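# Sort coloured cloths from the bin into matching crates

## Task

Take the used cleaning cloths out of the bin and put each one in the crate of its own colour: blue, green, red or yellow. A cloth only counts if, when the scene ends, it rests inside its matching crate with nothing sticking out beyond that crate's outer rim, and the crate is still standing upright on the table. Get as many sorted as possible. If the robot falls over or is left tilted, the whole task fails.

## Robot and tools

ROBOT. A LinearBot: an omnidirectional wheeled base with a column about 1.7 m high. A carriage rides the column (lift_m) and holds two six-joint arms, left and right, each ending in a five-finger hand. Arm bases sit about 0.57 m + lift_m above the floor; carriage parts hang roughly 0.15 m under them. A hand point reaches 0.78 m from its shoulder but only about 0.4 m below its arm base; straight fingers extend 0.07 m past the point. Parked arm joints 1-6: 0, 0.05, 0.05, 1.45, 0, 0. Cameras: carriage_camera (fixed, forward, tilted about 20 degrees down), left_wrist_camera and right_wrist_camera (on the little-finger side, aimed at the hand point).

FRAMES. Base frame: metres, origin on the floor below the base centre, x forward, y left, z up. The left_hand and right_hand readings are hand points in this frame (they tend to read higher than the true hand, more so at long reach). Odometry frame is the base frame at scene start; base_odometry counts wheel turns only, heading in rad, left positive, -3.142 to 3.142.

TOOL move. Optional keys: base, joints, speeds, min_time_s, cameras, blocking.
- base: an object with exactly one key, a relative offset from where the base last measured itself: translate_m (metres, forward +, -2 to 2), strafe_m (metres, left +, -2 to 2) or rotate_rad (radians, counter-clockwise +, -6.3 to 6.3).
- joints: one flat object naming any joints of either arm by key; each value is an absolute target, not an offset. lift_m 0 to 1 m. Per arm (left_/right_): joint1_rad -2.617 to 3.054 (yaw about vertical, 0 forward, + left); joint2_rad 0 to 3.141 (shoulder: 0 upper arm back level, 1.57 up, 3.14 forward level); joint3_rad 0 to 3.141 (elbow, 0 folded, 3.14 straight); joint4_rad -1.57 to 1.57 (wrist pitch, + lifts fingertips); joint5_rad -1.57 to 1.57 (wrist yaw, + turns fingertips right); joint6_rad -2.094 to 2.094 (hand roll, + clockwise seen from forearm). Hand keys on a -1 to 1 scale, +1 open/straight, -1 closed: <side>_hand_little, _ring, _middle, _index, _thumb_bend, _thumb_turn (+1 beside the palm, -1 opposite the fingers). Settings, no motion: <side>_hand_force_limit -1 to 1 (about 0 N to 10 N at the fingertip, 15 N for thumb motors; starts at 0) and <side>_hand_speed -0.96 to 1 (starts at -0.8, slow; full speed from +0.48).
- speeds: per-action top speeds: translate_m and strafe_m 0.02-0.5 m/s, rotate_rad 0.05-1.57 rad/s, lift_m 0.02-0.27 m/s (default 0.25).
- min_time_s: 0.1 to 8 s, the shortest duration for each arm motion; 2 or more keeps hand paths straighter and slower. Too short a value can make a stretched arm overshoot.
- cameras: list from carriage_camera, left_wrist_camera, right_wrist_camera, all. blocking: true (default) waits for everything to settle; false returns in about 0.5 s while motion continues.
An action lasts at most 15 s; moves time out after 14 s. A move with no action just reports state and images.

OTHER TOOLS. wait(seconds 0-10, cameras) lets time pass and returns state. stop(cameras) brakes all running motions; braked parts hold and may keep pressing. zoom_image(camera, region [x0,y0,x1,y1] in pixels, at most 504 by 504) enlarges the latest image of that camera. show_instructions shows reference pages. finished_scene(scene 1) ends the scene permanently.

RESULTS. base_status and joint_status report per motion: done, moving, off_target (resting away from target, maybe still pushing), not_followed (withheld by the arm-clearance check, shown with "joint command not followed"), contact_stop or time_out (uncommanded stops, after which later queued calls in the reply are skipped), limit_stop_at_motor_heat. on_its_own lists things the robot did unasked. <side>_hand_stopped_by gives six words for little, ring, middle, index, thumb_bend, thumb_turn: moving, target, force, stalled or fault. <side>_<motor>_load_n is fingertip force in N, positive when pushed open; a lost grip shows as load dropping near 0. motor_effort is percent of max with the last action's peak in brackets. Motor temperatures listed per arm; MOTOR HOT appears at 75 °C, and at 100 °C that arm goes limp for 30-60 s.

GRIPPING. A finger moves only when its target changes; it stops at the target or when its load reaches the force limit. For a soft grip close with <side>_hand_speed at -0.94 or below. To grip tighter, raise the force limit and send a more closed target. Thumb turned to -1 lets the hand wrap objects roughly 3.5-6.5 cm thick; thumb tip and index pad can pinch light things.

AVOID. Tipping: keep the carriage low and arms near the body when driving or carrying; never drive backward under a table edge. Drive slowly near furniture; after a contact_stop back off about 0.2 m. Don't let the arms press or collide with each other or swing stretched arms fast. Lowering the lift onto something presses hard before it stops. Don't drop cloths from height or release while moving; place them inside the crate well away from its rim and don't knock crates over. Park arms when idle or when MOTOR HOT appears to cool them.

Each tool is called after "Call:" as name(argument=value, ...) on one line, values as JSON.

Reference images:

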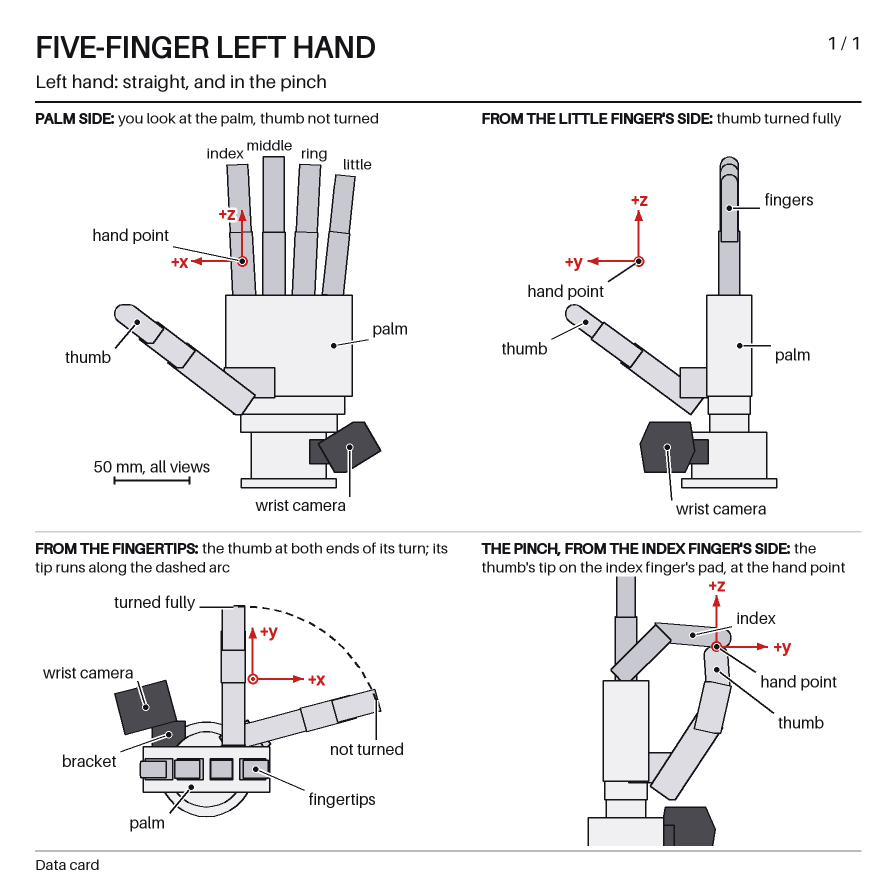

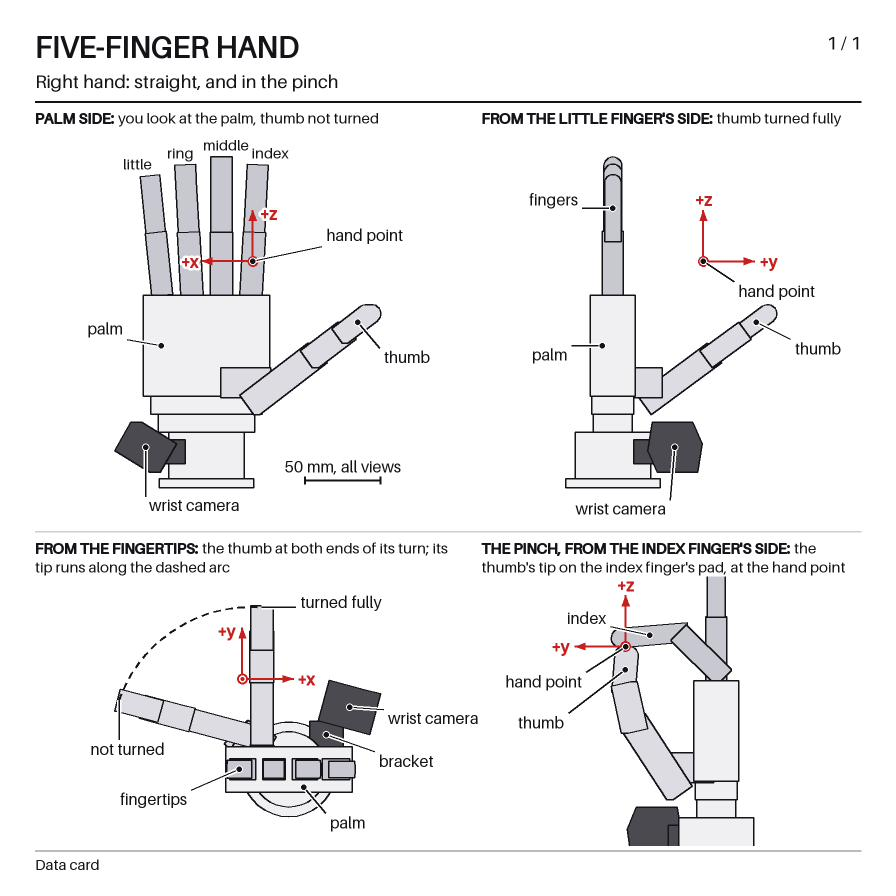

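## Session

Call:
move()

Scene clock: 0.00 s.
Joint torques (N m): no reading
Motor temperatures (°C): left_arm=[29 39 41 43 29 29] | right_arm=[30 37 43 42 27 28]
base_odometry: x=+0.000 y=+0.000 heading=+0.000
base_status: not commanded
joint_positions: lift_m=+0.300 left_joint1_rad=-0.014 left_joint2_rad=+0.066 left_joint3_rad=+0.032 left_joint4_rad=+1.414 left_joint5_rad=-0.043 left_joint6_rad=+0.045 right_joint1_rad=-0.013 right_joint2_rad=+0.062 right_joint3_rad=+0.058 right_joint4_rad=+1.445 right_joint5_rad=+0.022 right_joint6_rad=+0.027 left_hand_little=+1.000 left_hand_ring=+1.000 left_hand_middle=+1.000 left_hand_index=+1.000 left_hand_thumb_turn=+1.000 left_hand_thumb_bend=+1.000 left_hand_force_limit=+0.000 left_hand_speed=-0.800 right_hand_little=+1.000 right_hand_ring=+1.000 right_hand_middle=+1.000 right_hand_index=+1.000 right_hand_thumb_turn=+1.000 right_hand_thumb_bend=+1.000 right_hand_force_limit=+0.000 right_hand_speed=-0.800
joint_status: not commanded
left_hand_stopped_by: target,target,target,target,target,target
right_hand_stopped_by: target,target,target,target,target,target
left_little_load_n: 0.0
left_ring_load_n: 0.0
left_middle_load_n: 0.0
left_index_load_n: 0.0
left_thumb_bend_load_n: 0.0
left_thumb_turn_load_n: 0.0
right_little_load_n: 0.0
right_ring_load_n: 0.0
right_middle_load_n: 0.0
right_index_load_n: 0.0
right_thumb_bend_load_n: 0.0
right_thumb_turn_load_n: 0.0
motor_effort: lift_m=+20 drive_wheels=+1
left_hand: x=+0.3393 y=+0.2936 z=+1.3035 quat_wxyz=(+0.716, -0.081, +0.055, -0.692) (m; base frame)
right_hand: x=+0.3206 y=-0.2882 z=+1.3160 quat_wxyz=(+0.710, -0.037, +0.055, -0.701) (m; base frame)
pictures: carriage_camera, left_wrist_camera, right_wrist_camera

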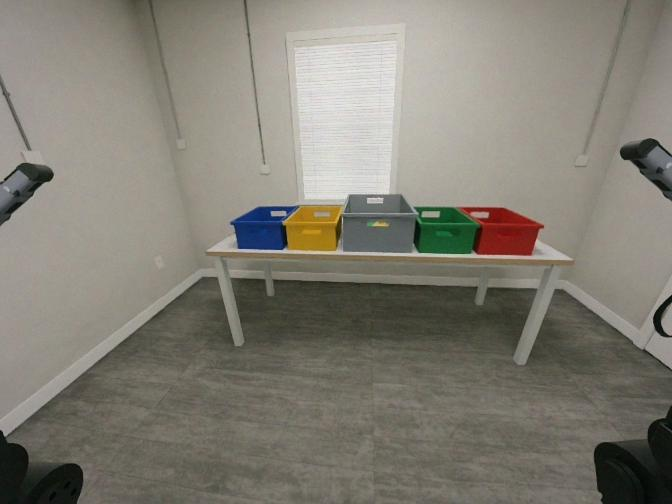

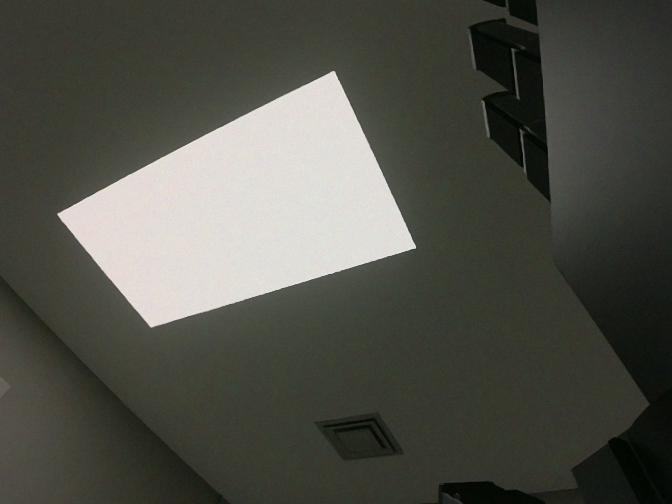

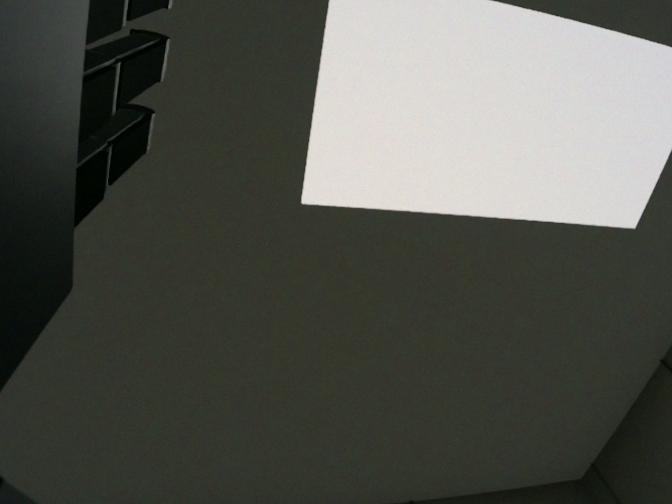

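Call:
zoom_image(camera="carriage_camera", region=[200, 170, 580, 290])

Scaled by 1.326 from the camera's image (finer frame: 960x720).

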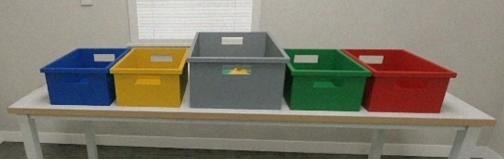

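Call:
move(base={"rotate_rad": -0.13}, joints={"lift_m": 0.6}, speeds={"rotate_rad": 0.4}, cameras=["carriage_camera"])

Call:
move(base={"translate_m": 0.65}, speeds={"translate_m": 0.25}, cameras=["carriage_camera"])

Scene clock: 6.53 s.
Joint torques (N m): left_arm=[-0.29 4.03 5.71 0.06 0.02 0] | right_arm=[0.43 2.91 5.03 0.13 0.05 0.2]
move: done
base_odometry: x=+0.000 y=+0.000 heading=-0.130
base_status: done
joint_positions: lift_m=+0.600 left_joint1_rad=-0.014 left_joint2_rad=+0.066 left_joint3_rad=+0.032 left_joint4_rad=+1.412 left_joint5_rad=-0.043 left_joint6_rad=+0.045 right_joint1_rad=-0.013 right_joint2_rad=+0.062 right_joint3_rad=+0.058 right_joint4_rad=+1.443 right_joint5_rad=+0.022 right_joint6_rad=+0.027 left_hand_little=+1.000 left_hand_ring=+1.000 left_hand_middle=+1.000 left_hand_index=+1.000 left_hand_thumb_turn=+1.000 left_hand_thumb_bend=+1.000 left_hand_force_limit=+0.000 left_hand_speed=-0.800 right_hand_little=+1.000 right_hand_ring=+1.000 right_hand_middle=+1.000 right_hand_index=+1.000 right_hand_thumb_turn=+1.000 right_hand_thumb_bend=+1.000 right_hand_force_limit=+0.000 right_hand_speed=-0.800
joint_status: all done
left_hand_stopped_by: target,target,target,target,target,target
right_hand_stopped_by: target,target,target,target,target,target
left_little_load_n: 0.0
left_ring_load_n: 0.0
left_middle_load_n: 0.0
left_index_load_n: 0.0
left_thumb_bend_load_n: 0.0
left_thumb_turn_load_n: 0.0
right_little_load_n: 0.0
right_ring_load_n: 0.0
right_middle_load_n: 0.0
right_index_load_n: 0.0
right_thumb_bend_load_n: 0.0
right_thumb_turn_load_n: 0.0
motor_effort: lift_m=+24(28) drive_wheels=-7(10)
left_hand: x=+0.3399 y=+0.2936 z=+1.6030 quat_wxyz=(+0.716, -0.082, +0.055, -0.691)
right_hand: x=+0.3210 y=-0.2882 z=+1.6157 quat_wxyz=(+0.710, -0.038, +0.055, -0.701)
carriage_camera: T_world_to_cam=[[-0.00967, -0.99979, -0.01825, 0.03073], [-0.38462, 0.02056, -0.92285, 1.50968], [0.92303, -0.00191, -0.38473, 0.48619]] pos_world=[0.13218, 0.0006, 1.58081]

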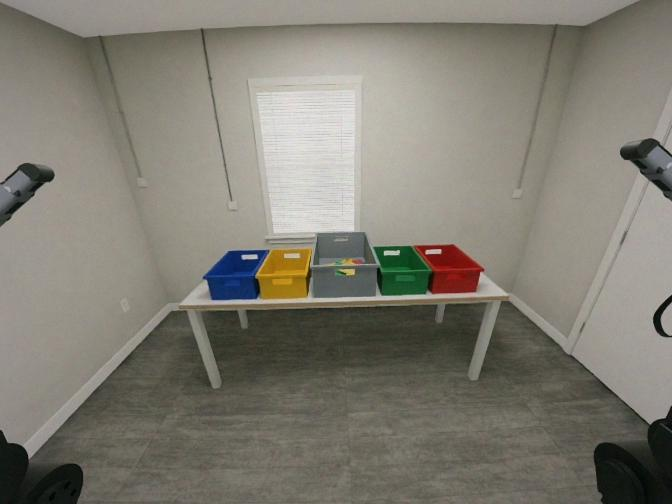

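Scene clock: 10.53 s.
Joint torques (N m): left_arm=[-0.29 4 5.63 0.04 0.02 0] | right_arm=[0.43 2.95 4.98 0.12 0 0.21]
move: done
base_odometry: x=+0.645 y=-0.084 heading=-0.130
base_status: done
joint_positions: lift_m=+0.600 left_joint1_rad=-0.014 left_joint2_rad=+0.066 left_joint3_rad=+0.032 left_joint4_rad=+1.414 left_joint5_rad=-0.043 left_joint6_rad=+0.045 right_joint1_rad=-0.013 right_joint2_rad=+0.062 right_joint3_rad=+0.058 right_joint4_rad=+1.443 right_joint5_rad=+0.022 right_joint6_rad=+0.027 left_hand_little=+1.000 left_hand_ring=+1.000 left_hand_middle=+1.000 left_hand_index=+1.000 left_hand_thumb_turn=+1.000 left_hand_thumb_bend=+1.000 left_hand_force_limit=+0.000 left_hand_speed=-0.800 right_hand_little=+1.000 right_hand_ring=+1.000 right_hand_middle=+1.000 right_hand_index=+1.000 right_hand_thumb_turn=+1.000 right_hand_thumb_bend=+1.000 right_hand_force_limit=+0.000 right_hand_speed=-0.800
joint_status: not commanded
left_hand_stopped_by: target,target,target,target,target,target
right_hand_stopped_by: target,target,target,target,target,target
left_little_load_n: 0.0
left_ring_load_n: 0.0
left_middle_load_n: 0.0
left_index_load_n: 0.0
left_thumb_bend_load_n: 0.0
left_thumb_turn_load_n: 0.0
right_little_load_n: 0.0
right_ring_load_n: 0.0
right_middle_load_n: 0.0
right_index_load_n: -0.5
right_thumb_bend_load_n: 0.5
right_thumb_turn_load_n: 0.0
motor_effort: lift_m=+23(26) drive_wheels=-1(11)
left_hand: x=+0.3394 y=+0.2936 z=+1.6032 quat_wxyz=(+0.716, -0.081, +0.055, -0.692)
right_hand: x=+0.3210 y=-0.2882 z=+1.6157 quat_wxyz=(+0.710, -0.038, +0.055, -0.701)
carriage_camera: T_world_to_cam=[[-0.00967, -0.99979, -0.01825, 0.03073], [-0.38462, 0.02056, -0.92285, 1.50968], [0.92303, -0.00191, -0.38473, 0.48619]] pos_world=[0.13218, 0.0006, 1.58081]

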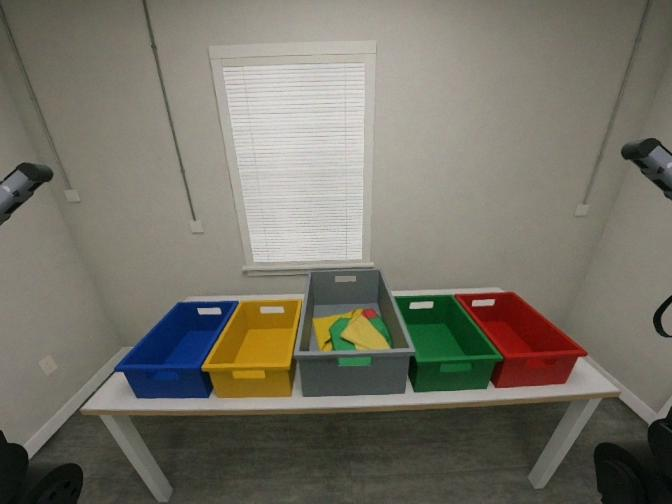

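Call:
move(joints={"left_joint1_rad": 0, "left_joint2_rad": 1.2, "left_joint3_rad": 1.2, "left_joint4_rad": 0, "left_joint5_rad": 0, "left_joint6_rad": 0, "right_joint1_rad": 0, "right_joint2_rad": 1.2, "right_joint3_rad": 1.2, "right_joint4_rad": -1.2, "right_joint5_rad": 0, "right_joint6_rad": 0}, min_time_s=3, cameras=["all"])

Scene clock: 17.07 s.
Joint torques (N m): left_arm=[0.61 -3.71 9.77 2.31 0.09 -0.08] | right_arm=[1.06 -1.52 8.28 0.99 -0.02 0.1]
move: done
base_odometry: x=+0.645 y=-0.084 heading=-0.130
base_status: not commanded
joint_positions: lift_m=+0.600 left_joint1_rad=-0.010 left_joint2_rad=+1.191 left_joint3_rad=+1.164 left_joint4_rad=-0.001 left_joint5_rad=-0.009 left_joint6_rad=+0.008 right_joint1_rad=-0.008 right_joint2_rad=+1.188 right_joint3_rad=+1.172 right_joint4_rad=-1.185 right_joint5_rad=+0.009 right_joint6_rad=+0.010 left_hand_little=+1.000 left_hand_ring=+1.000 left_hand_middle=+1.000 left_hand_index=+1.000 left_hand_thumb_turn=+1.000 left_hand_thumb_bend=+1.000 left_hand_force_limit=+0.000 left_hand_speed=-0.800 right_hand_little=+1.000 right_hand_ring=+1.000 right_hand_middle=+1.000 right_hand_index=+1.000 right_hand_thumb_turn=+1.000 right_hand_thumb_bend=+1.000 right_hand_force_limit=+0.000 right_hand_speed=-0.800
joint_status: all done
left_hand_stopped_by: target,target,target,target,target,target
right_hand_stopped_by: target,target,target,target,target,target
left_little_load_n: 0.0
left_ring_load_n: 0.0
left_middle_load_n: 0.0
left_index_load_n: 0.0
left_thumb_bend_load_n: 0.0
left_thumb_turn_load_n: 0.0
right_little_load_n: 0.0
right_ring_load_n: -0.5
right_middle_load_n: 0.0
right_index_load_n: 0.0
right_thumb_bend_load_n: -0.5
right_thumb_turn_load_n: 0.0
motor_effort: lift_m=+21(26) drive_wheels=-2(4)
left_hand: x=+0.6597 y=+0.2821 z=+1.5123 quat_wxyz=(+0.495, -0.505, +0.509, -0.491)
right_hand: x=+0.4332 y=-0.2870 z=+1.3105 quat_wxyz=(+0.127, -0.688, +0.702, -0.133)
pictures: carriage_camera, left_wrist_camera, right_wrist_camera
carriage_camera: T_world_to_cam=[[-0.00967, -0.99979, -0.01825, 0.03073], [-0.38462, 0.02056, -0.92285, 1.50968], [0.92303, -0.00191, -0.38473, 0.48619]] pos_world=[0.13218, 0.0006, 1.58081]
left_wrist_camera: T_world_to_cam=[[0.01472, -0.28696, 0.95783, -1.38443], [-0.56244, -0.79439, -0.22935, 0.93976], [0.82671, -0.53535, -0.17309, -0.01815]] pos_world=[0.56395, 0.33955, 1.53844]
right_wrist_camera: T_world_to_cam=[[-0.90931, -0.26606, -0.31994, 0.73017], [-0.38346, 0.83435, 0.39601, -0.11541], [0.16158, 0.48278, -0.86071, 1.30903]] pos_world=[0.40818, -0.34141, 1.40601]

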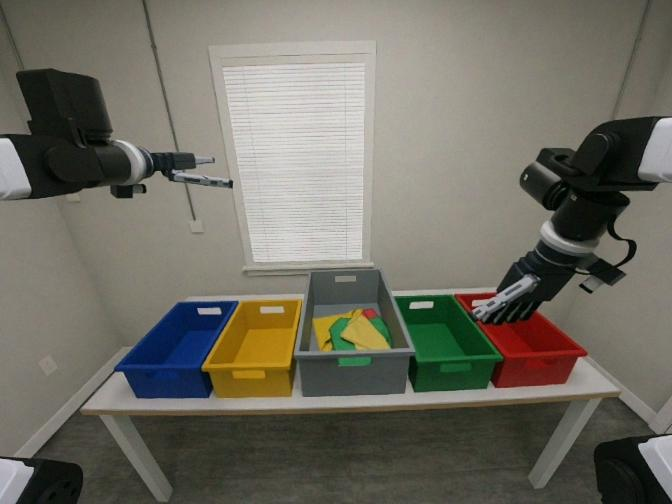

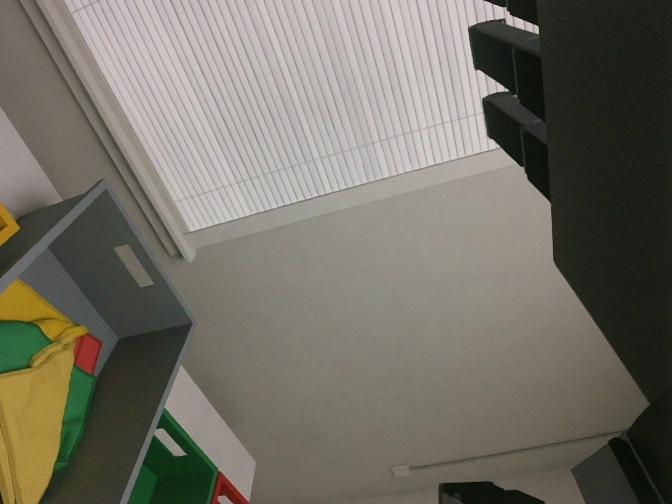

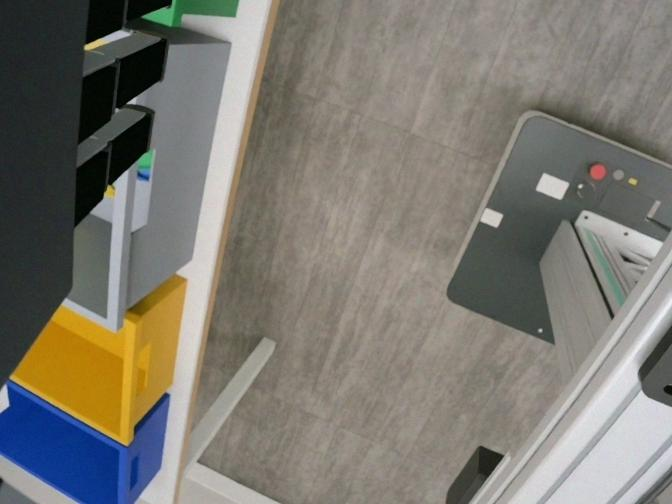

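Call:
zoom_image(camera="carriage_camera", region=[280, 260, 430, 400])

Call:
move(base={"translate_m": 0.35}, joints={"left_joint1_rad": 1.0, "right_joint1_rad": -1.0, "right_joint4_rad": 0}, speeds={"translate_m": 0.2}, min_time_s=2, cameras=["carriage_camera"])

Scaled by 3.360 from the camera's image (finer frame: 960x720).

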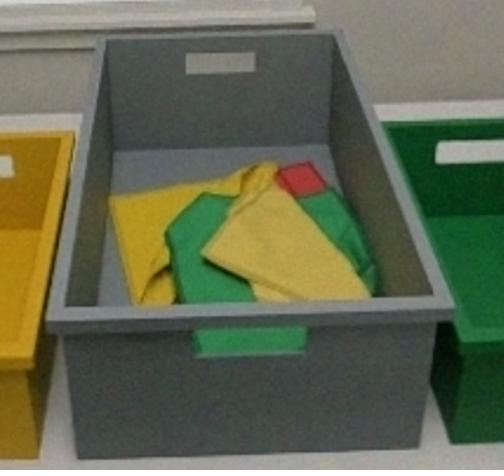

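Scene clock: 35.97 s.
Joint torques (N m): left_arm=[0.62 -3.93 9.66 2.37 0.02 -0.07] | right_arm=[-0.14 -2.56 9.29 2.45 0.03 0.11]
Motor temperatures (°C): left_arm=[29 39 47 48 28 29] | right_arm=[30 36 47 43 27 28]
move: done
base_odometry: x=+0.992 y=-0.129 heading=-0.130
base_status: done
joint_positions: lift_m=+0.600 left_joint1_rad=+0.990 left_joint2_rad=+1.193 left_joint3_rad=+1.166 left_joint4_rad=-0.008 left_joint5_rad=-0.002 left_joint6_rad=+0.008 right_joint1_rad=-0.992 right_joint2_rad=+1.189 right_joint3_rad=+1.172 right_joint4_rad=-0.004 right_joint5_rad=+0.002 right_joint6_rad=+0.010 left_hand_little=+1.000 left_hand_ring=+1.000 left_hand_middle=+1.000 left_hand_index=+1.000 left_hand_thumb_turn=+1.000 left_hand_thumb_bend=+1.000 left_hand_force_limit=+0.000 left_hand_speed=-0.800 right_hand_little=+1.000 right_hand_ring=+1.000 right_hand_middle=+1.000 right_hand_index=+1.000 right_hand_thumb_turn=+1.000 right_hand_thumb_bend=+1.000 right_hand_force_limit=+0.000 right_hand_speed=-0.800
joint_status: all done
left_hand_stopped_by: target,target,target,target,target,target
right_hand_stopped_by: target,target,target,target,target,target
left_little_load_n: 0.0
left_ring_load_n: 0.0
left_middle_load_n: 0.0
left_index_load_n: 0.0
left_thumb_bend_load_n: 0.0
left_thumb_turn_load_n: 0.0
right_little_load_n: 0.0
right_ring_load_n: 0.0
right_middle_load_n: 0.0
right_index_load_n: -0.5
right_thumb_bend_load_n: 0.0
right_thumb_turn_load_n: 0.0
motor_effort: lift_m=+22(25) drive_wheels=+0(8)
left_hand: x=+0.4884 y=+0.6624 z=+1.5104 quat_wxyz=(+0.666, -0.689, +0.208, -0.195)
right_hand: x=+0.4882 y=-0.6618 z=+1.5169 quat_wxyz=(+0.202, -0.200, +0.686, -0.670)
carriage_camera: T_world_to_cam=[[-0.00967, -0.99979, -0.01825, 0.03073], [-0.38462, 0.02056, -0.92285, 1.50968], [0.92303, -0.00191, -0.38473, 0.48619]] pos_world=[0.13218, 0.0006, 1.58081]

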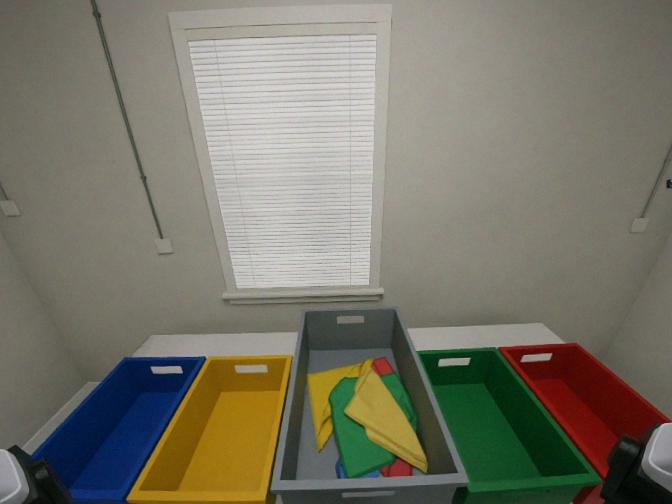

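Call:
zoom_image(camera="carriage_camera", region=[270, 330, 470, 504])

Scaled by 2.520 from the camera's image (finer frame: 960x720).

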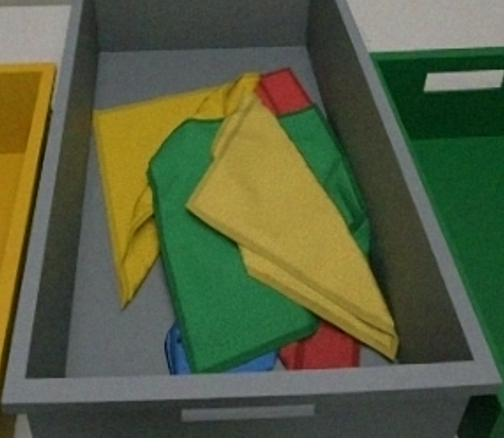

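Call:
move(joints={"lift_m": 0.78, "right_joint1_rad": 0.314, "right_joint2_rad": 2.58, "right_joint3_rad": 1.087, "right_joint4_rad": 0.695, "right_joint5_rad": 0, "right_joint6_rad": 0, "right_hand_thumb_turn": -1, "right_hand_index": 0.6, "right_hand_middle": 0.6, "right_hand_ring": 0.6, "right_hand_little": 0.6, "right_hand_speed": 0.3}, min_time_s=3, cameras=["carriage_camera", "right_wrist_camera"])

Scene clock: 44.80 s.
Joint torques (N m): left_arm=[0.64 -4.12 8.62 2.37 0.02 -0.07] | right_arm=[0.85 -7.54 2.37 1.95 0.09 0.11]
move: done
base_odometry: x=+0.992 y=-0.129 heading=-0.130
base_status: not commanded
joint_positions: lift_m=+0.780 left_joint1_rad=+0.990 left_joint2_rad=+1.195 left_joint3_rad=+1.178 left_joint4_rad=-0.008 left_joint5_rad=-0.002 left_joint6_rad=+0.007 right_joint1_rad=+0.309 right_joint2_rad=+2.553 right_joint3_rad=+1.099 right_joint4_rad=+0.688 right_joint5_rad=+0.000 right_joint6_rad=+0.009 left_hand_little=+1.000 left_hand_ring=+1.000 left_hand_middle=+1.000 left_hand_index=+1.000 left_hand_thumb_turn=+1.000 left_hand_thumb_bend=+1.000 left_hand_force_limit=+0.000 left_hand_speed=-0.800 right_hand_little=+0.600 right_hand_ring=+0.600 right_hand_middle=+0.600 right_hand_index=+0.600 right_hand_thumb_turn=-1.000 right_hand_thumb_bend=+1.000 right_hand_force_limit=+0.000 right_hand_speed=+0.300
joint_status: all done
left_hand_stopped_by: target,target,target,target,target,target
right_hand_stopped_by: target,target,target,target,target,target
left_little_load_n: 0.0
left_ring_load_n: 0.0
left_middle_load_n: 0.0
left_index_load_n: 0.0
left_thumb_bend_load_n: 0.0
left_thumb_turn_load_n: -0.5
right_little_load_n: 0.0
right_ring_load_n: 0.0
right_middle_load_n: 0.0
right_index_load_n: 0.0
right_thumb_bend_load_n: 0.0
right_thumb_turn_load_n: 0.0
motor_effort: lift_m=+21(28) drive_wheels=-2(4)
left_hand: x=+0.4888 y=+0.6630 z=+1.6958 quat_wxyz=(+0.670, -0.685, +0.207, -0.197)
right_hand: x=+0.6720 y=-0.1394 z=+1.1428 quat_wxyz=(+0.317, -0.741, +0.546, -0.230)
carriage_camera: T_world_to_cam=[[-0.00967, -0.99979, -0.01825, 0.03401], [-0.38462, 0.02056, -0.92285, 1.67579], [0.92303, -0.00191, -0.38473, 0.55544]] pos_world=[0.13218, 0.0006, 1.76081]
right_wrist_camera: T_world_to_cam=[[-0.56961, -0.47028, -0.67407, 1.08082], [-0.75313, 0.62707, 0.19893, 0.36418], [0.32914, 0.62098, -0.71137, 0.79092]] pos_world=[0.6296, -0.21122, 1.21875]

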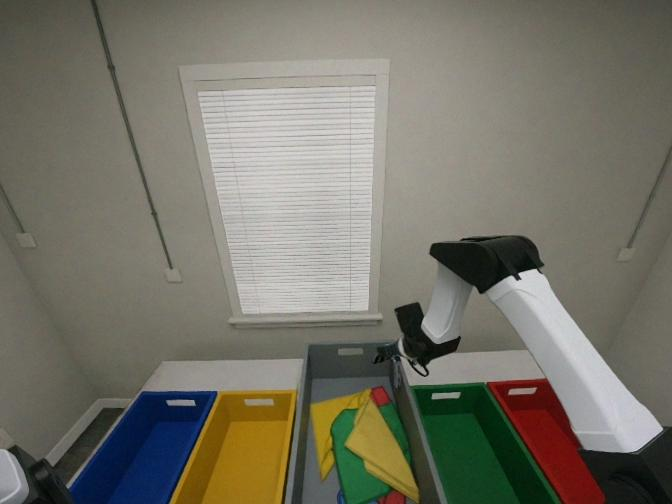

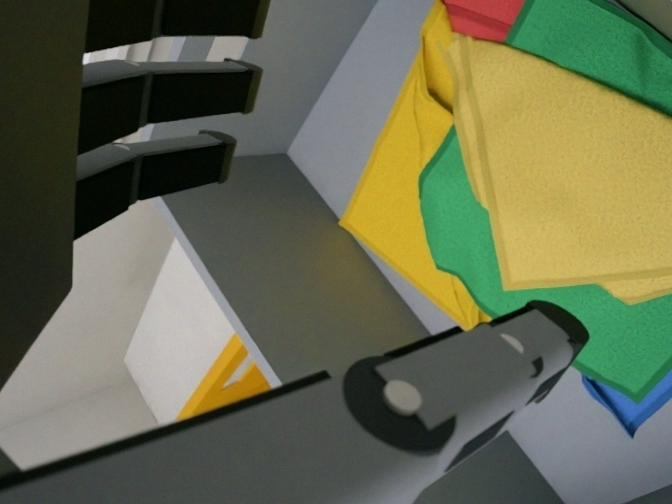

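Call:
move(joints={"lift_m": 0.48}, cameras=["carriage_camera", "right_wrist_camera"])

Scene clock: 48.07 s.
Joint torques (N m): left_arm=[0.64 -4.37 8.49 2.45 0.02 -0.07] | right_arm=[-0.28 -8.28 2.17 1.79 0.11 0.16]
move: done
base_odometry: x=+0.992 y=-0.129 heading=-0.130
base_status: not commanded
joint_positions: lift_m=+0.480 left_joint1_rad=+0.990 left_joint2_rad=+1.198 left_joint3_rad=+1.180 left_joint4_rad=-0.018 left_joint5_rad=-0.002 left_joint6_rad=+0.007 right_joint1_rad=+0.323 right_joint2_rad=+2.561 right_joint3_rad=+1.098 right_joint4_rad=+0.708 right_joint5_rad=-0.005 right_joint6_rad=+0.004 left_hand_little=+1.000 left_hand_ring=+1.000 left_hand_middle=+1.000 left_hand_index=+1.000 left_hand_thumb_turn=+1.000 left_hand_thumb_bend=+1.000 left_hand_force_limit=+0.000 left_hand_speed=-0.800 right_hand_little=+0.600 right_hand_ring=+0.600 right_hand_middle=+0.600 right_hand_index=+0.600 right_hand_thumb_turn=-1.000 right_hand_thumb_bend=+1.000 right_hand_force_limit=+0.000 right_hand_speed=+0.300
joint_status: all done
left_hand_stopped_by: target,target,target,target,target,target
right_hand_stopped_by: target,target,target,target,target,target
left_little_load_n: 0.0
left_ring_load_n: 0.0
left_middle_load_n: 0.0
left_index_load_n: 0.0
left_thumb_bend_load_n: 0.0
left_thumb_turn_load_n: 0.0
right_little_load_n: 0.0
right_ring_load_n: 0.0
right_middle_load_n: 0.0
right_index_load_n: 0.0
right_thumb_bend_load_n: -0.5
right_thumb_turn_load_n: 0.0
motor_effort: lift_m=+15(19) drive_wheels=-2(4)
left_hand: x=+0.4887 y=+0.6628 z=+1.3938 quat_wxyz=(+0.666, -0.689, +0.208, -0.196)
right_hand: x=+0.6705 y=-0.1319 z=+0.8426 quat_wxyz=(+0.324, -0.744, +0.537, -0.229)
carriage_camera: T_world_to_cam=[[-0.00967, -0.99979, -0.01825, 0.02855], [-0.38462, 0.02056, -0.92285, 1.39949], [0.92303, -0.00191, -0.38473, 0.44025]] pos_world=[0.13218, 0.0006, 1.46141]
right_wrist_camera: T_world_to_cam=[[-0.55265, -0.4795, -0.68166, 0.87497], [-0.768, 0.61064, 0.1931, 0.43081], [0.32365, 0.63023, -0.70573, 0.57332]] pos_world=[0.62886, -0.20484, 0.91785]

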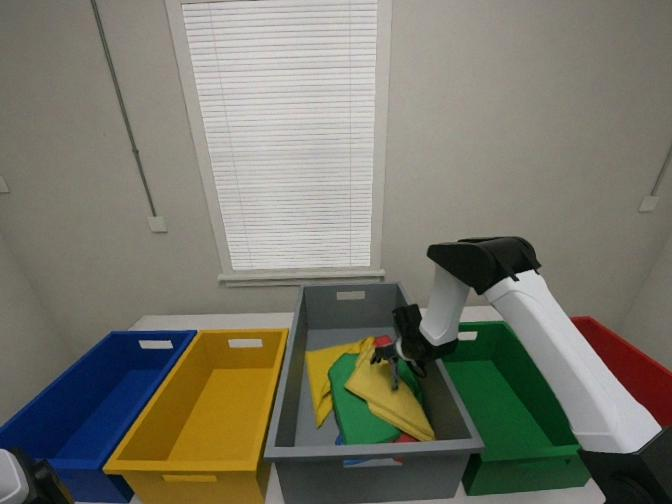

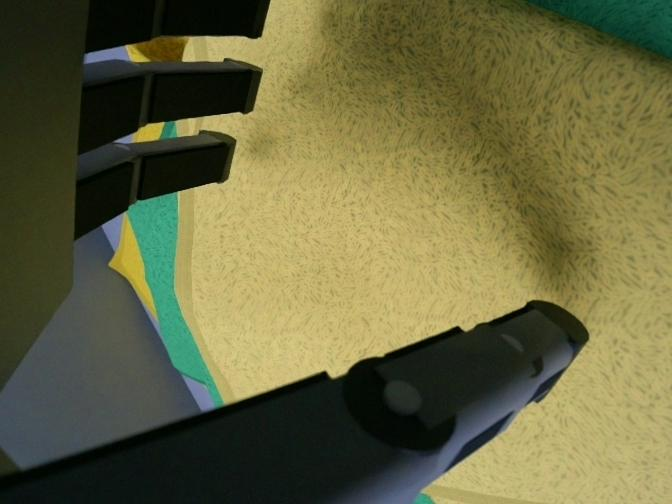

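Call:
move(joints={"lift_m": 0.45}, speeds={"lift_m": 0.06}, cameras=["right_wrist_camera"])

Scene clock: 49.37 s.
Joint torques (N m): left_arm=[0.61 -4.46 8.49 2.45 0.02 -0.07] | right_arm=[-0.24 -8.31 2.3 1.74 0.12 0.15]
move: done
base_odometry: x=+0.992 y=-0.129 heading=-0.130
base_status: not commanded
joint_positions: lift_m=+0.450 left_joint1_rad=+0.990 left_joint2_rad=+1.199 left_joint3_rad=+1.180 left_joint4_rad=-0.016 left_joint5_rad=-0.002 left_joint6_rad=+0.007 right_joint1_rad=+0.323 right_joint2_rad=+2.561 right_joint3_rad=+1.098 right_joint4_rad=+0.712 right_joint5_rad=-0.005 right_joint6_rad=+0.004 left_hand_little=+1.000 left_hand_ring=+1.000 left_hand_middle=+1.000 left_hand_index=+1.000 left_hand_thumb_turn=+1.000 left_hand_thumb_bend=+1.000 left_hand_force_limit=+0.000 left_hand_speed=-0.800 right_hand_little=+0.600 right_hand_ring=+0.600 right_hand_middle=+0.600 right_hand_index=+0.600 right_hand_thumb_turn=-1.000 right_hand_thumb_bend=+1.000 right_hand_force_limit=+0.000 right_hand_speed=+0.300
joint_status: all done
left_hand_stopped_by: target,target,target,target,target,target
right_hand_stopped_by: target,target,target,target,target,target
left_little_load_n: -0.5
left_ring_load_n: 0.0
left_middle_load_n: -0.5
left_index_load_n: 0.0
left_thumb_bend_load_n: 0.0
left_thumb_turn_load_n: 0.0
right_little_load_n: 0.0
right_ring_load_n: 0.0
right_middle_load_n: -0.5
right_index_load_n: 0.0
right_thumb_bend_load_n: 0.0
right_thumb_turn_load_n: 0.0
motor_effort: lift_m=+17(19) drive_wheels=-2(3)
left_hand: x=+0.4890 y=+0.6632 z=+1.3639 quat_wxyz=(+0.667, -0.689, +0.207, -0.196)
right_hand: x=+0.6714 y=-0.1316 z=+0.8133 quat_wxyz=(+0.325, -0.744, +0.537, -0.230)
right_wrist_camera: T_world_to_cam=[[-0.54992, -0.47864, -0.68446, 0.85618], [-0.76879, 0.61037, 0.19084, 0.43932], [0.32643, 0.63115, -0.70363, 0.54868]] pos_world=[0.62947, -0.20464, 0.88824]

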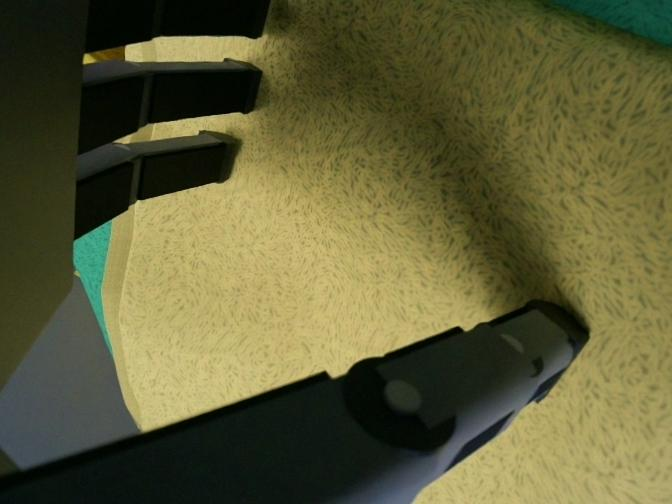

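Call:
move(joints={"lift_m": 0.435}, speeds={"lift_m": 0.05}, cameras=["right_wrist_camera"])

Call:
move(joints={"right_hand_index": -0.3, "right_hand_middle": -0.3, "right_hand_ring": -0.3, "right_hand_little": -0.3, "right_hand_thumb_bend": 0.0, "right_hand_speed": 0.0}, cameras=["right_wrist_camera"])

Scene clock: 50.60 s.
Joint torques (N m): left_arm=[0.57 -4.53 8.49 2.45 0.02 -0.07] | right_arm=[-0.09 -8.27 2.51 1.46 0.15 0.15]
move: done
base_odometry: x=+0.992 y=-0.129 heading=-0.130
base_status: not commanded
joint_positions: lift_m=+0.436 left_joint1_rad=+0.990 left_joint2_rad=+1.199 left_joint3_rad=+1.180 left_joint4_rad=-0.015 left_joint5_rad=-0.002 left_joint6_rad=+0.007 right_joint1_rad=+0.320 right_joint2_rad=+2.561 right_joint3_rad=+1.098 right_joint4_rad=+0.749 right_joint5_rad=-0.007 right_joint6_rad=+0.004 left_hand_little=+1.000 left_hand_ring=+1.000 left_hand_middle=+1.000 left_hand_index=+1.000 left_hand_thumb_turn=+1.000 left_hand_thumb_bend=+1.000 left_hand_force_limit=+0.000 left_hand_speed=-0.800 right_hand_little=+0.600 right_hand_ring=+0.600 right_hand_middle=+0.600 right_hand_index=+0.600 right_hand_thumb_turn=-1.000 right_hand_thumb_bend=+1.000 right_hand_force_limit=+0.000 right_hand_speed=+0.300
joint_status: all done
left_hand_stopped_by: target,target,target,target,target,target
right_hand_stopped_by: target,target,target,target,target,target
left_little_load_n: -0.5
left_ring_load_n: 0.0
left_middle_load_n: 0.0
left_index_load_n: 0.0
left_thumb_bend_load_n: 0.0
left_thumb_turn_load_n: 0.0
right_little_load_n: 0.0
right_ring_load_n: 0.0
right_middle_load_n: -1.5
right_index_load_n: -0.5
right_thumb_bend_load_n: 0.5
right_thumb_turn_load_n: -0.5
motor_effort: lift_m=+17(18) drive_wheels=+1(3)
left_hand: x=+0.4890 y=+0.6633 z=+1.3491 quat_wxyz=(+0.667, -0.689, +0.207, -0.196)
right_hand: x=+0.6795 y=-0.1297 z=+0.8044 quat_wxyz=(+0.339, -0.737, +0.533, -0.240)
right_wrist_camera: T_world_to_cam=[[-0.5262, -0.46893, -0.70938, 0.8607], [-0.77463, 0.60846, 0.17239, 0.46469], [0.35079, 0.64022, -0.68342, 0.50697]] pos_world=[0.63502, -0.20372, 0.87693]

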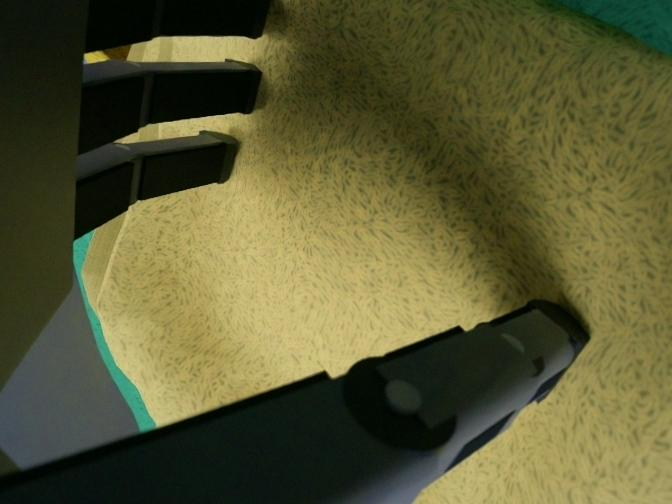

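Scene clock: 51.80 s.
Joint torques (N m): left_arm=[0.61 -4.55 8.5 2.44 0.02 -0.07] | right_arm=[-0.09 -8.17 2.5 1.28 0.15 0.15]
move: off_target
base_odometry: x=+0.992 y=-0.129 heading=-0.130
base_status: not commanded
joint_positions: lift_m=+0.436 left_joint1_rad=+0.990 left_joint2_rad=+1.199 left_joint3_rad=+1.180 left_joint4_rad=-0.015 left_joint5_rad=-0.002 left_joint6_rad=+0.007 right_joint1_rad=+0.320 right_joint2_rad=+2.561 right_joint3_rad=+1.098 right_joint4_rad=+0.769 right_joint5_rad=-0.007 right_joint6_rad=+0.004 left_hand_little=+1.000 left_hand_ring=+1.000 left_hand_middle=+1.000 left_hand_index=+1.000 left_hand_thumb_turn=+1.000 left_hand_thumb_bend=+1.000 left_hand_force_limit=+0.000 left_hand_speed=-0.800 right_hand_little=-0.300 right_hand_ring=-0.300 right_hand_middle=+0.521 right_hand_index=+0.343 right_hand_thumb_turn=-1.000 right_hand_thumb_bend=+0.000 right_hand_force_limit=+0.000 right_hand_speed=+0.000
joint_status: right_hand_middle off_target (ended at +0.521, target -0.300); right_hand_index off_target (ended at +0.343, target -0.300); the others done
left_hand_stopped_by: target,target,target,target,target,target
right_hand_stopped_by: target,target,force,force,target,target
left_little_load_n: 0.0
left_ring_load_n: 0.0
left_middle_load_n: 0.0
left_index_load_n: 0.0
left_thumb_bend_load_n: 0.0
left_thumb_turn_load_n: -0.5
right_little_load_n: 0.0
right_ring_load_n: 0.0
right_middle_load_n: 0.0
right_index_load_n: 2.0
right_thumb_bend_load_n: 0.0
right_thumb_turn_load_n: 0.0
motor_effort: lift_m=+15(17) drive_wheels=+0(2)
left_hand: x=+0.4890 y=+0.6633 z=+1.3492 quat_wxyz=(+0.667, -0.688, +0.207, -0.196)
right_hand: x=+0.6838 y=-0.1283 z=+0.8078 quat_wxyz=(+0.347, -0.734, +0.530, -0.245)
right_wrist_camera: T_world_to_cam=[[-0.51217, -0.46427, -0.72259, 0.86768], [-0.7779, 0.60738, 0.16113, 0.47769], [0.36408, 0.64463, -0.67223, 0.48928]] pos_world=[0.63785, -0.20271, 0.87892]

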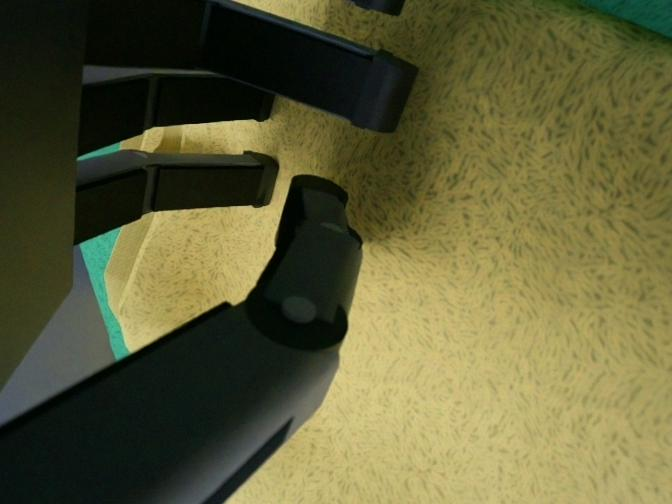

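Call:
move(joints={"right_hand_index": -0.35, "right_hand_middle": -0.35, "right_hand_ring": -0.35, "right_hand_little": -0.35, "right_hand_thumb_bend": -0.1, "right_hand_speed": 0.0, "right_hand_force_limit": 0.8}, cameras=["right_wrist_camera"])

Scene clock: 53.20 s.
Joint torques (N m): left_arm=[0.61 -4.55 8.5 2.45 0.02 -0.07] | right_arm=[-0.12 -8.23 2.45 1.51 0.16 0.15]
move: off_target
base_odometry: x=+0.992 y=-0.129 heading=-0.130
base_status: not commanded
joint_positions: lift_m=+0.436 left_joint1_rad=+0.990 left_joint2_rad=+1.199 left_joint3_rad=+1.180 left_joint4_rad=-0.015 left_joint5_rad=-0.002 left_joint6_rad=+0.007 right_joint1_rad=+0.320 right_joint2_rad=+2.561 right_joint3_rad=+1.098 right_joint4_rad=+0.741 right_joint5_rad=-0.007 right_joint6_rad=+0.004 left_hand_little=+1.000 left_hand_ring=+1.000 left_hand_middle=+1.000 left_hand_index=+1.000 left_hand_thumb_turn=+1.000 left_hand_thumb_bend=+1.000 left_hand_force_limit=+0.000 left_hand_speed=-0.800 right_hand_little=-0.350 right_hand_ring=-0.350 right_hand_middle=-0.288 right_hand_index=-0.279 right_hand_thumb_turn=-1.000 right_hand_thumb_bend=-0.100 right_hand_force_limit=+0.800 right_hand_speed=+0.000
joint_status: right_hand_middle off_target (ended at -0.288, target -0.350); right_hand_index off_target (ended at -0.279, target -0.350); the others done
left_hand_stopped_by: target,target,target,target,target,target
right_hand_stopped_by: target,target,force,force,target,target
left_little_load_n: 0.0
left_ring_load_n: 0.0
left_middle_load_n: 0.0
left_index_load_n: 0.0
left_thumb_bend_load_n: 0.0
left_thumb_turn_load_n: 0.0
right_little_load_n: 0.0
right_ring_load_n: 0.0
right_middle_load_n: 17.0
right_index_load_n: 3.5
right_thumb_bend_load_n: 1.5
right_thumb_turn_load_n: -4.5
motor_effort: lift_m=+16(17) drive_wheels=+0(2)
left_hand: x=+0.4890 y=+0.6633 z=+1.3492 quat_wxyz=(+0.667, -0.688, +0.207, -0.196)
right_hand: x=+0.6779 y=-0.1303 z=+0.8031 quat_wxyz=(+0.337, -0.738, +0.534, -0.238)
right_wrist_camera: T_world_to_cam=[[-0.53127, -0.47062, -0.70446, 0.85797], [-0.7734, 0.60885, 0.17652, 0.45983], [0.34584, 0.63861, -0.68744, 0.51334]] pos_world=[0.63391, -0.20402, 0.87613]

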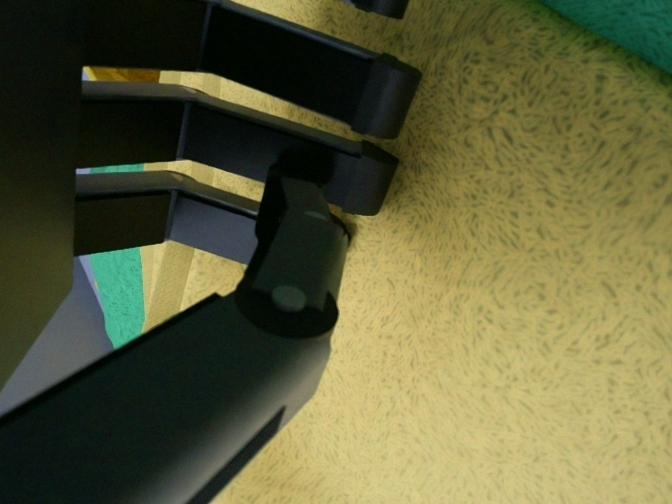

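Call:
move(joints={"lift_m": 0.52}, speeds={"lift_m": 0.1}, cameras=["carriage_camera", "right_wrist_camera"])

Scene clock: 54.87 s.
Joint torques (N m): left_arm=[0.62 -4.55 8.46 2.4 0.02 -0.07] | right_arm=[-0.27 -8.2 2.47 1.76 0.18 0.15]
move: done
base_odometry: x=+0.992 y=-0.129 heading=-0.130
base_status: not commanded
joint_positions: lift_m=+0.520 left_joint1_rad=+0.990 left_joint2_rad=+1.199 left_joint3_rad=+1.180 left_joint4_rad=-0.010 left_joint5_rad=-0.002 left_joint6_rad=+0.007 right_joint1_rad=+0.320 right_joint2_rad=+2.561 right_joint3_rad=+1.098 right_joint4_rad=+0.711 right_joint5_rad=-0.009 right_joint6_rad=+0.004 left_hand_little=+1.000 left_hand_ring=+1.000 left_hand_middle=+1.000 left_hand_index=+1.000 left_hand_thumb_turn=+1.000 left_hand_thumb_bend=+1.000 left_hand_force_limit=+0.000 left_hand_speed=-0.800 right_hand_little=-0.350 right_hand_ring=-0.350 right_hand_middle=-0.288 right_hand_index=-0.279 right_hand_thumb_turn=-1.000 right_hand_thumb_bend=-0.100 right_hand_force_limit=+0.800 right_hand_speed=+0.000
joint_status: all done
left_hand_stopped_by: target,target,target,target,target,target
right_hand_stopped_by: target,target,force,force,target,target
left_little_load_n: 0.0
left_ring_load_n: 0.0
left_middle_load_n: 0.0
left_index_load_n: 0.0
left_thumb_bend_load_n: 0.0
left_thumb_turn_load_n: -0.5
right_little_load_n: 0.0
right_ring_load_n: 0.0
right_middle_load_n: 17.0
right_index_load_n: 3.0
right_thumb_bend_load_n: 1.5
right_thumb_turn_load_n: -4.5
motor_effort: lift_m=+21(27) drive_wheels=+1(3)
left_hand: x=+0.4892 y=+0.6636 z=+1.4347 quat_wxyz=(+0.669, -0.687, +0.207, -0.196)
right_hand: x=+0.6713 y=-0.1322 z=+0.8824 quat_wxyz=(+0.326, -0.744, +0.537, -0.229)
carriage_camera: T_world_to_cam=[[-0.00967, -0.99979, -0.01825, 0.02927], [-0.38462, 0.02056, -0.92285, 1.43585], [0.92303, -0.00191, -0.38473, 0.45541]] pos_world=[0.13218, 0.0006, 1.50081]
right_wrist_camera: T_world_to_cam=[[-0.55111, -0.47722, -0.6845, 0.90415], [-0.76864, 0.6096, 0.19385, 0.42344], [0.32476, 0.63297, -0.70276, 0.59827]] pos_world=[0.62946, -0.20534, 0.95725]

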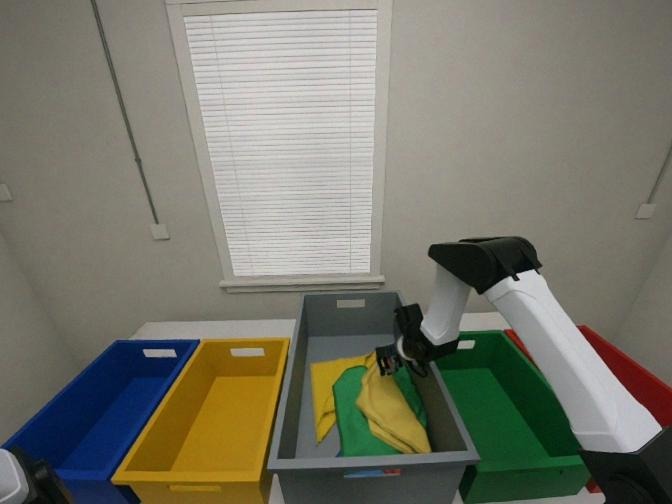

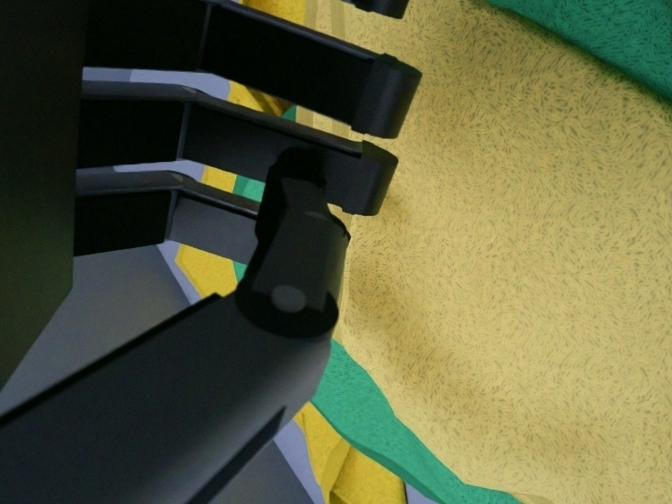

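Call:
move(joints={"lift_m": 0.75}, speeds={"lift_m": 0.15}, cameras=["carriage_camera", "right_wrist_camera"])

Scene clock: 57.33 s.
Joint torques (N m): left_arm=[0.62 -4.55 8.43 2.38 0.02 -0.07] | right_arm=[-0.18 -8.28 2.36 1.81 0.16 0.15]
move: done
base_odometry: x=+0.992 y=-0.129 heading=-0.130
base_status: not commanded
joint_positions: lift_m=+0.750 left_joint1_rad=+0.990 left_joint2_rad=+1.199 left_joint3_rad=+1.181 left_joint4_rad=-0.009 left_joint5_rad=-0.002 left_joint6_rad=+0.007 right_joint1_rad=+0.320 right_joint2_rad=+2.562 right_joint3_rad=+1.098 right_joint4_rad=+0.705 right_joint5_rad=-0.008 right_joint6_rad=+0.004 left_hand_little=+1.000 left_hand_ring=+1.000 left_hand_middle=+1.000 left_hand_index=+1.000 left_hand_thumb_turn=+1.000 left_hand_thumb_bend=+1.000 left_hand_force_limit=+0.000 left_hand_speed=-0.800 right_hand_little=-0.350 right_hand_ring=-0.350 right_hand_middle=-0.288 right_hand_index=-0.279 right_hand_thumb_turn=-1.000 right_hand_thumb_bend=-0.100 right_hand_force_limit=+0.800 right_hand_speed=+0.000
joint_status: all done
left_hand_stopped_by: target,target,target,target,target,target
right_hand_stopped_by: target,target,force,force,target,target
left_little_load_n: 0.0
left_ring_load_n: 0.0
left_middle_load_n: 0.0
left_index_load_n: 0.0
left_thumb_bend_load_n: 0.0
left_thumb_turn_load_n: 0.0
right_little_load_n: 0.0
right_ring_load_n: 0.0
right_middle_load_n: 17.0
right_index_load_n: 3.5
right_thumb_bend_load_n: 1.0
right_thumb_turn_load_n: -4.5
motor_effort: lift_m=+24(30) drive_wheels=+1(3)
left_hand: x=+0.4893 y=+0.6637 z=+1.6654 quat_wxyz=(+0.669, -0.686, +0.207, -0.197)
right_hand: x=+0.6698 y=-0.1328 z=+1.1110 quat_wxyz=(+0.323, -0.745, +0.538, -0.227)
carriage_camera: T_world_to_cam=[[-0.00967, -0.99979, -0.01825, 0.03347], [-0.38462, 0.02056, -0.92285, 1.6481], [0.92303, -0.00191, -0.38473, 0.5439]] pos_world=[0.13218, 0.0006, 1.73081]
right_wrist_camera: T_world_to_cam=[[-0.55566, -0.4787, -0.67977, 1.05712], [-0.76706, 0.61055, 0.19707, 0.37395], [0.3207, 0.63093, -0.70646, 0.76643]] pos_world=[0.62845, -0.20584, 1.18635]

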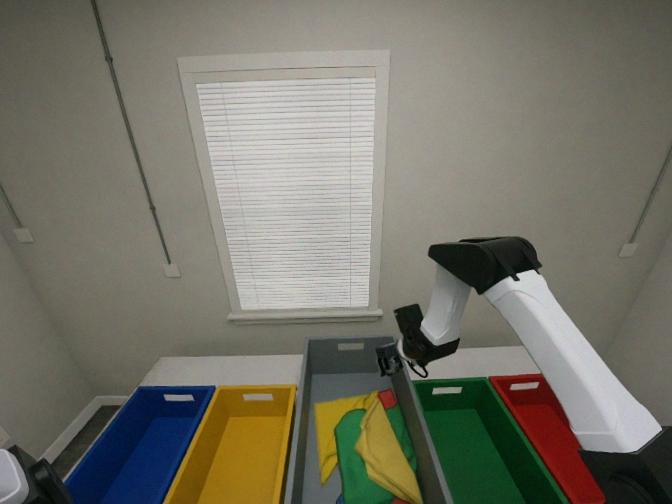

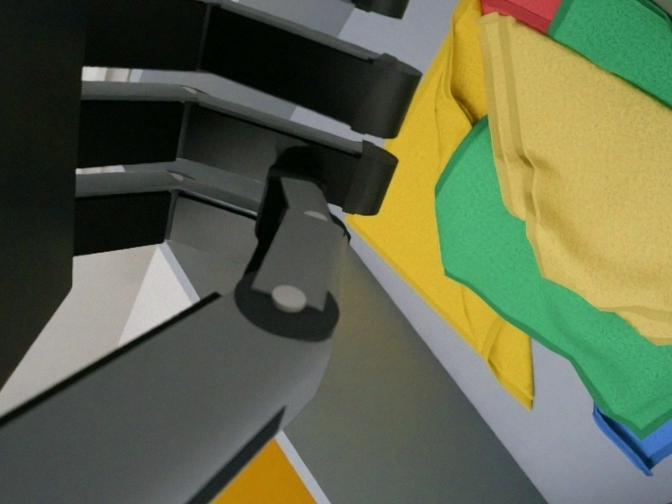

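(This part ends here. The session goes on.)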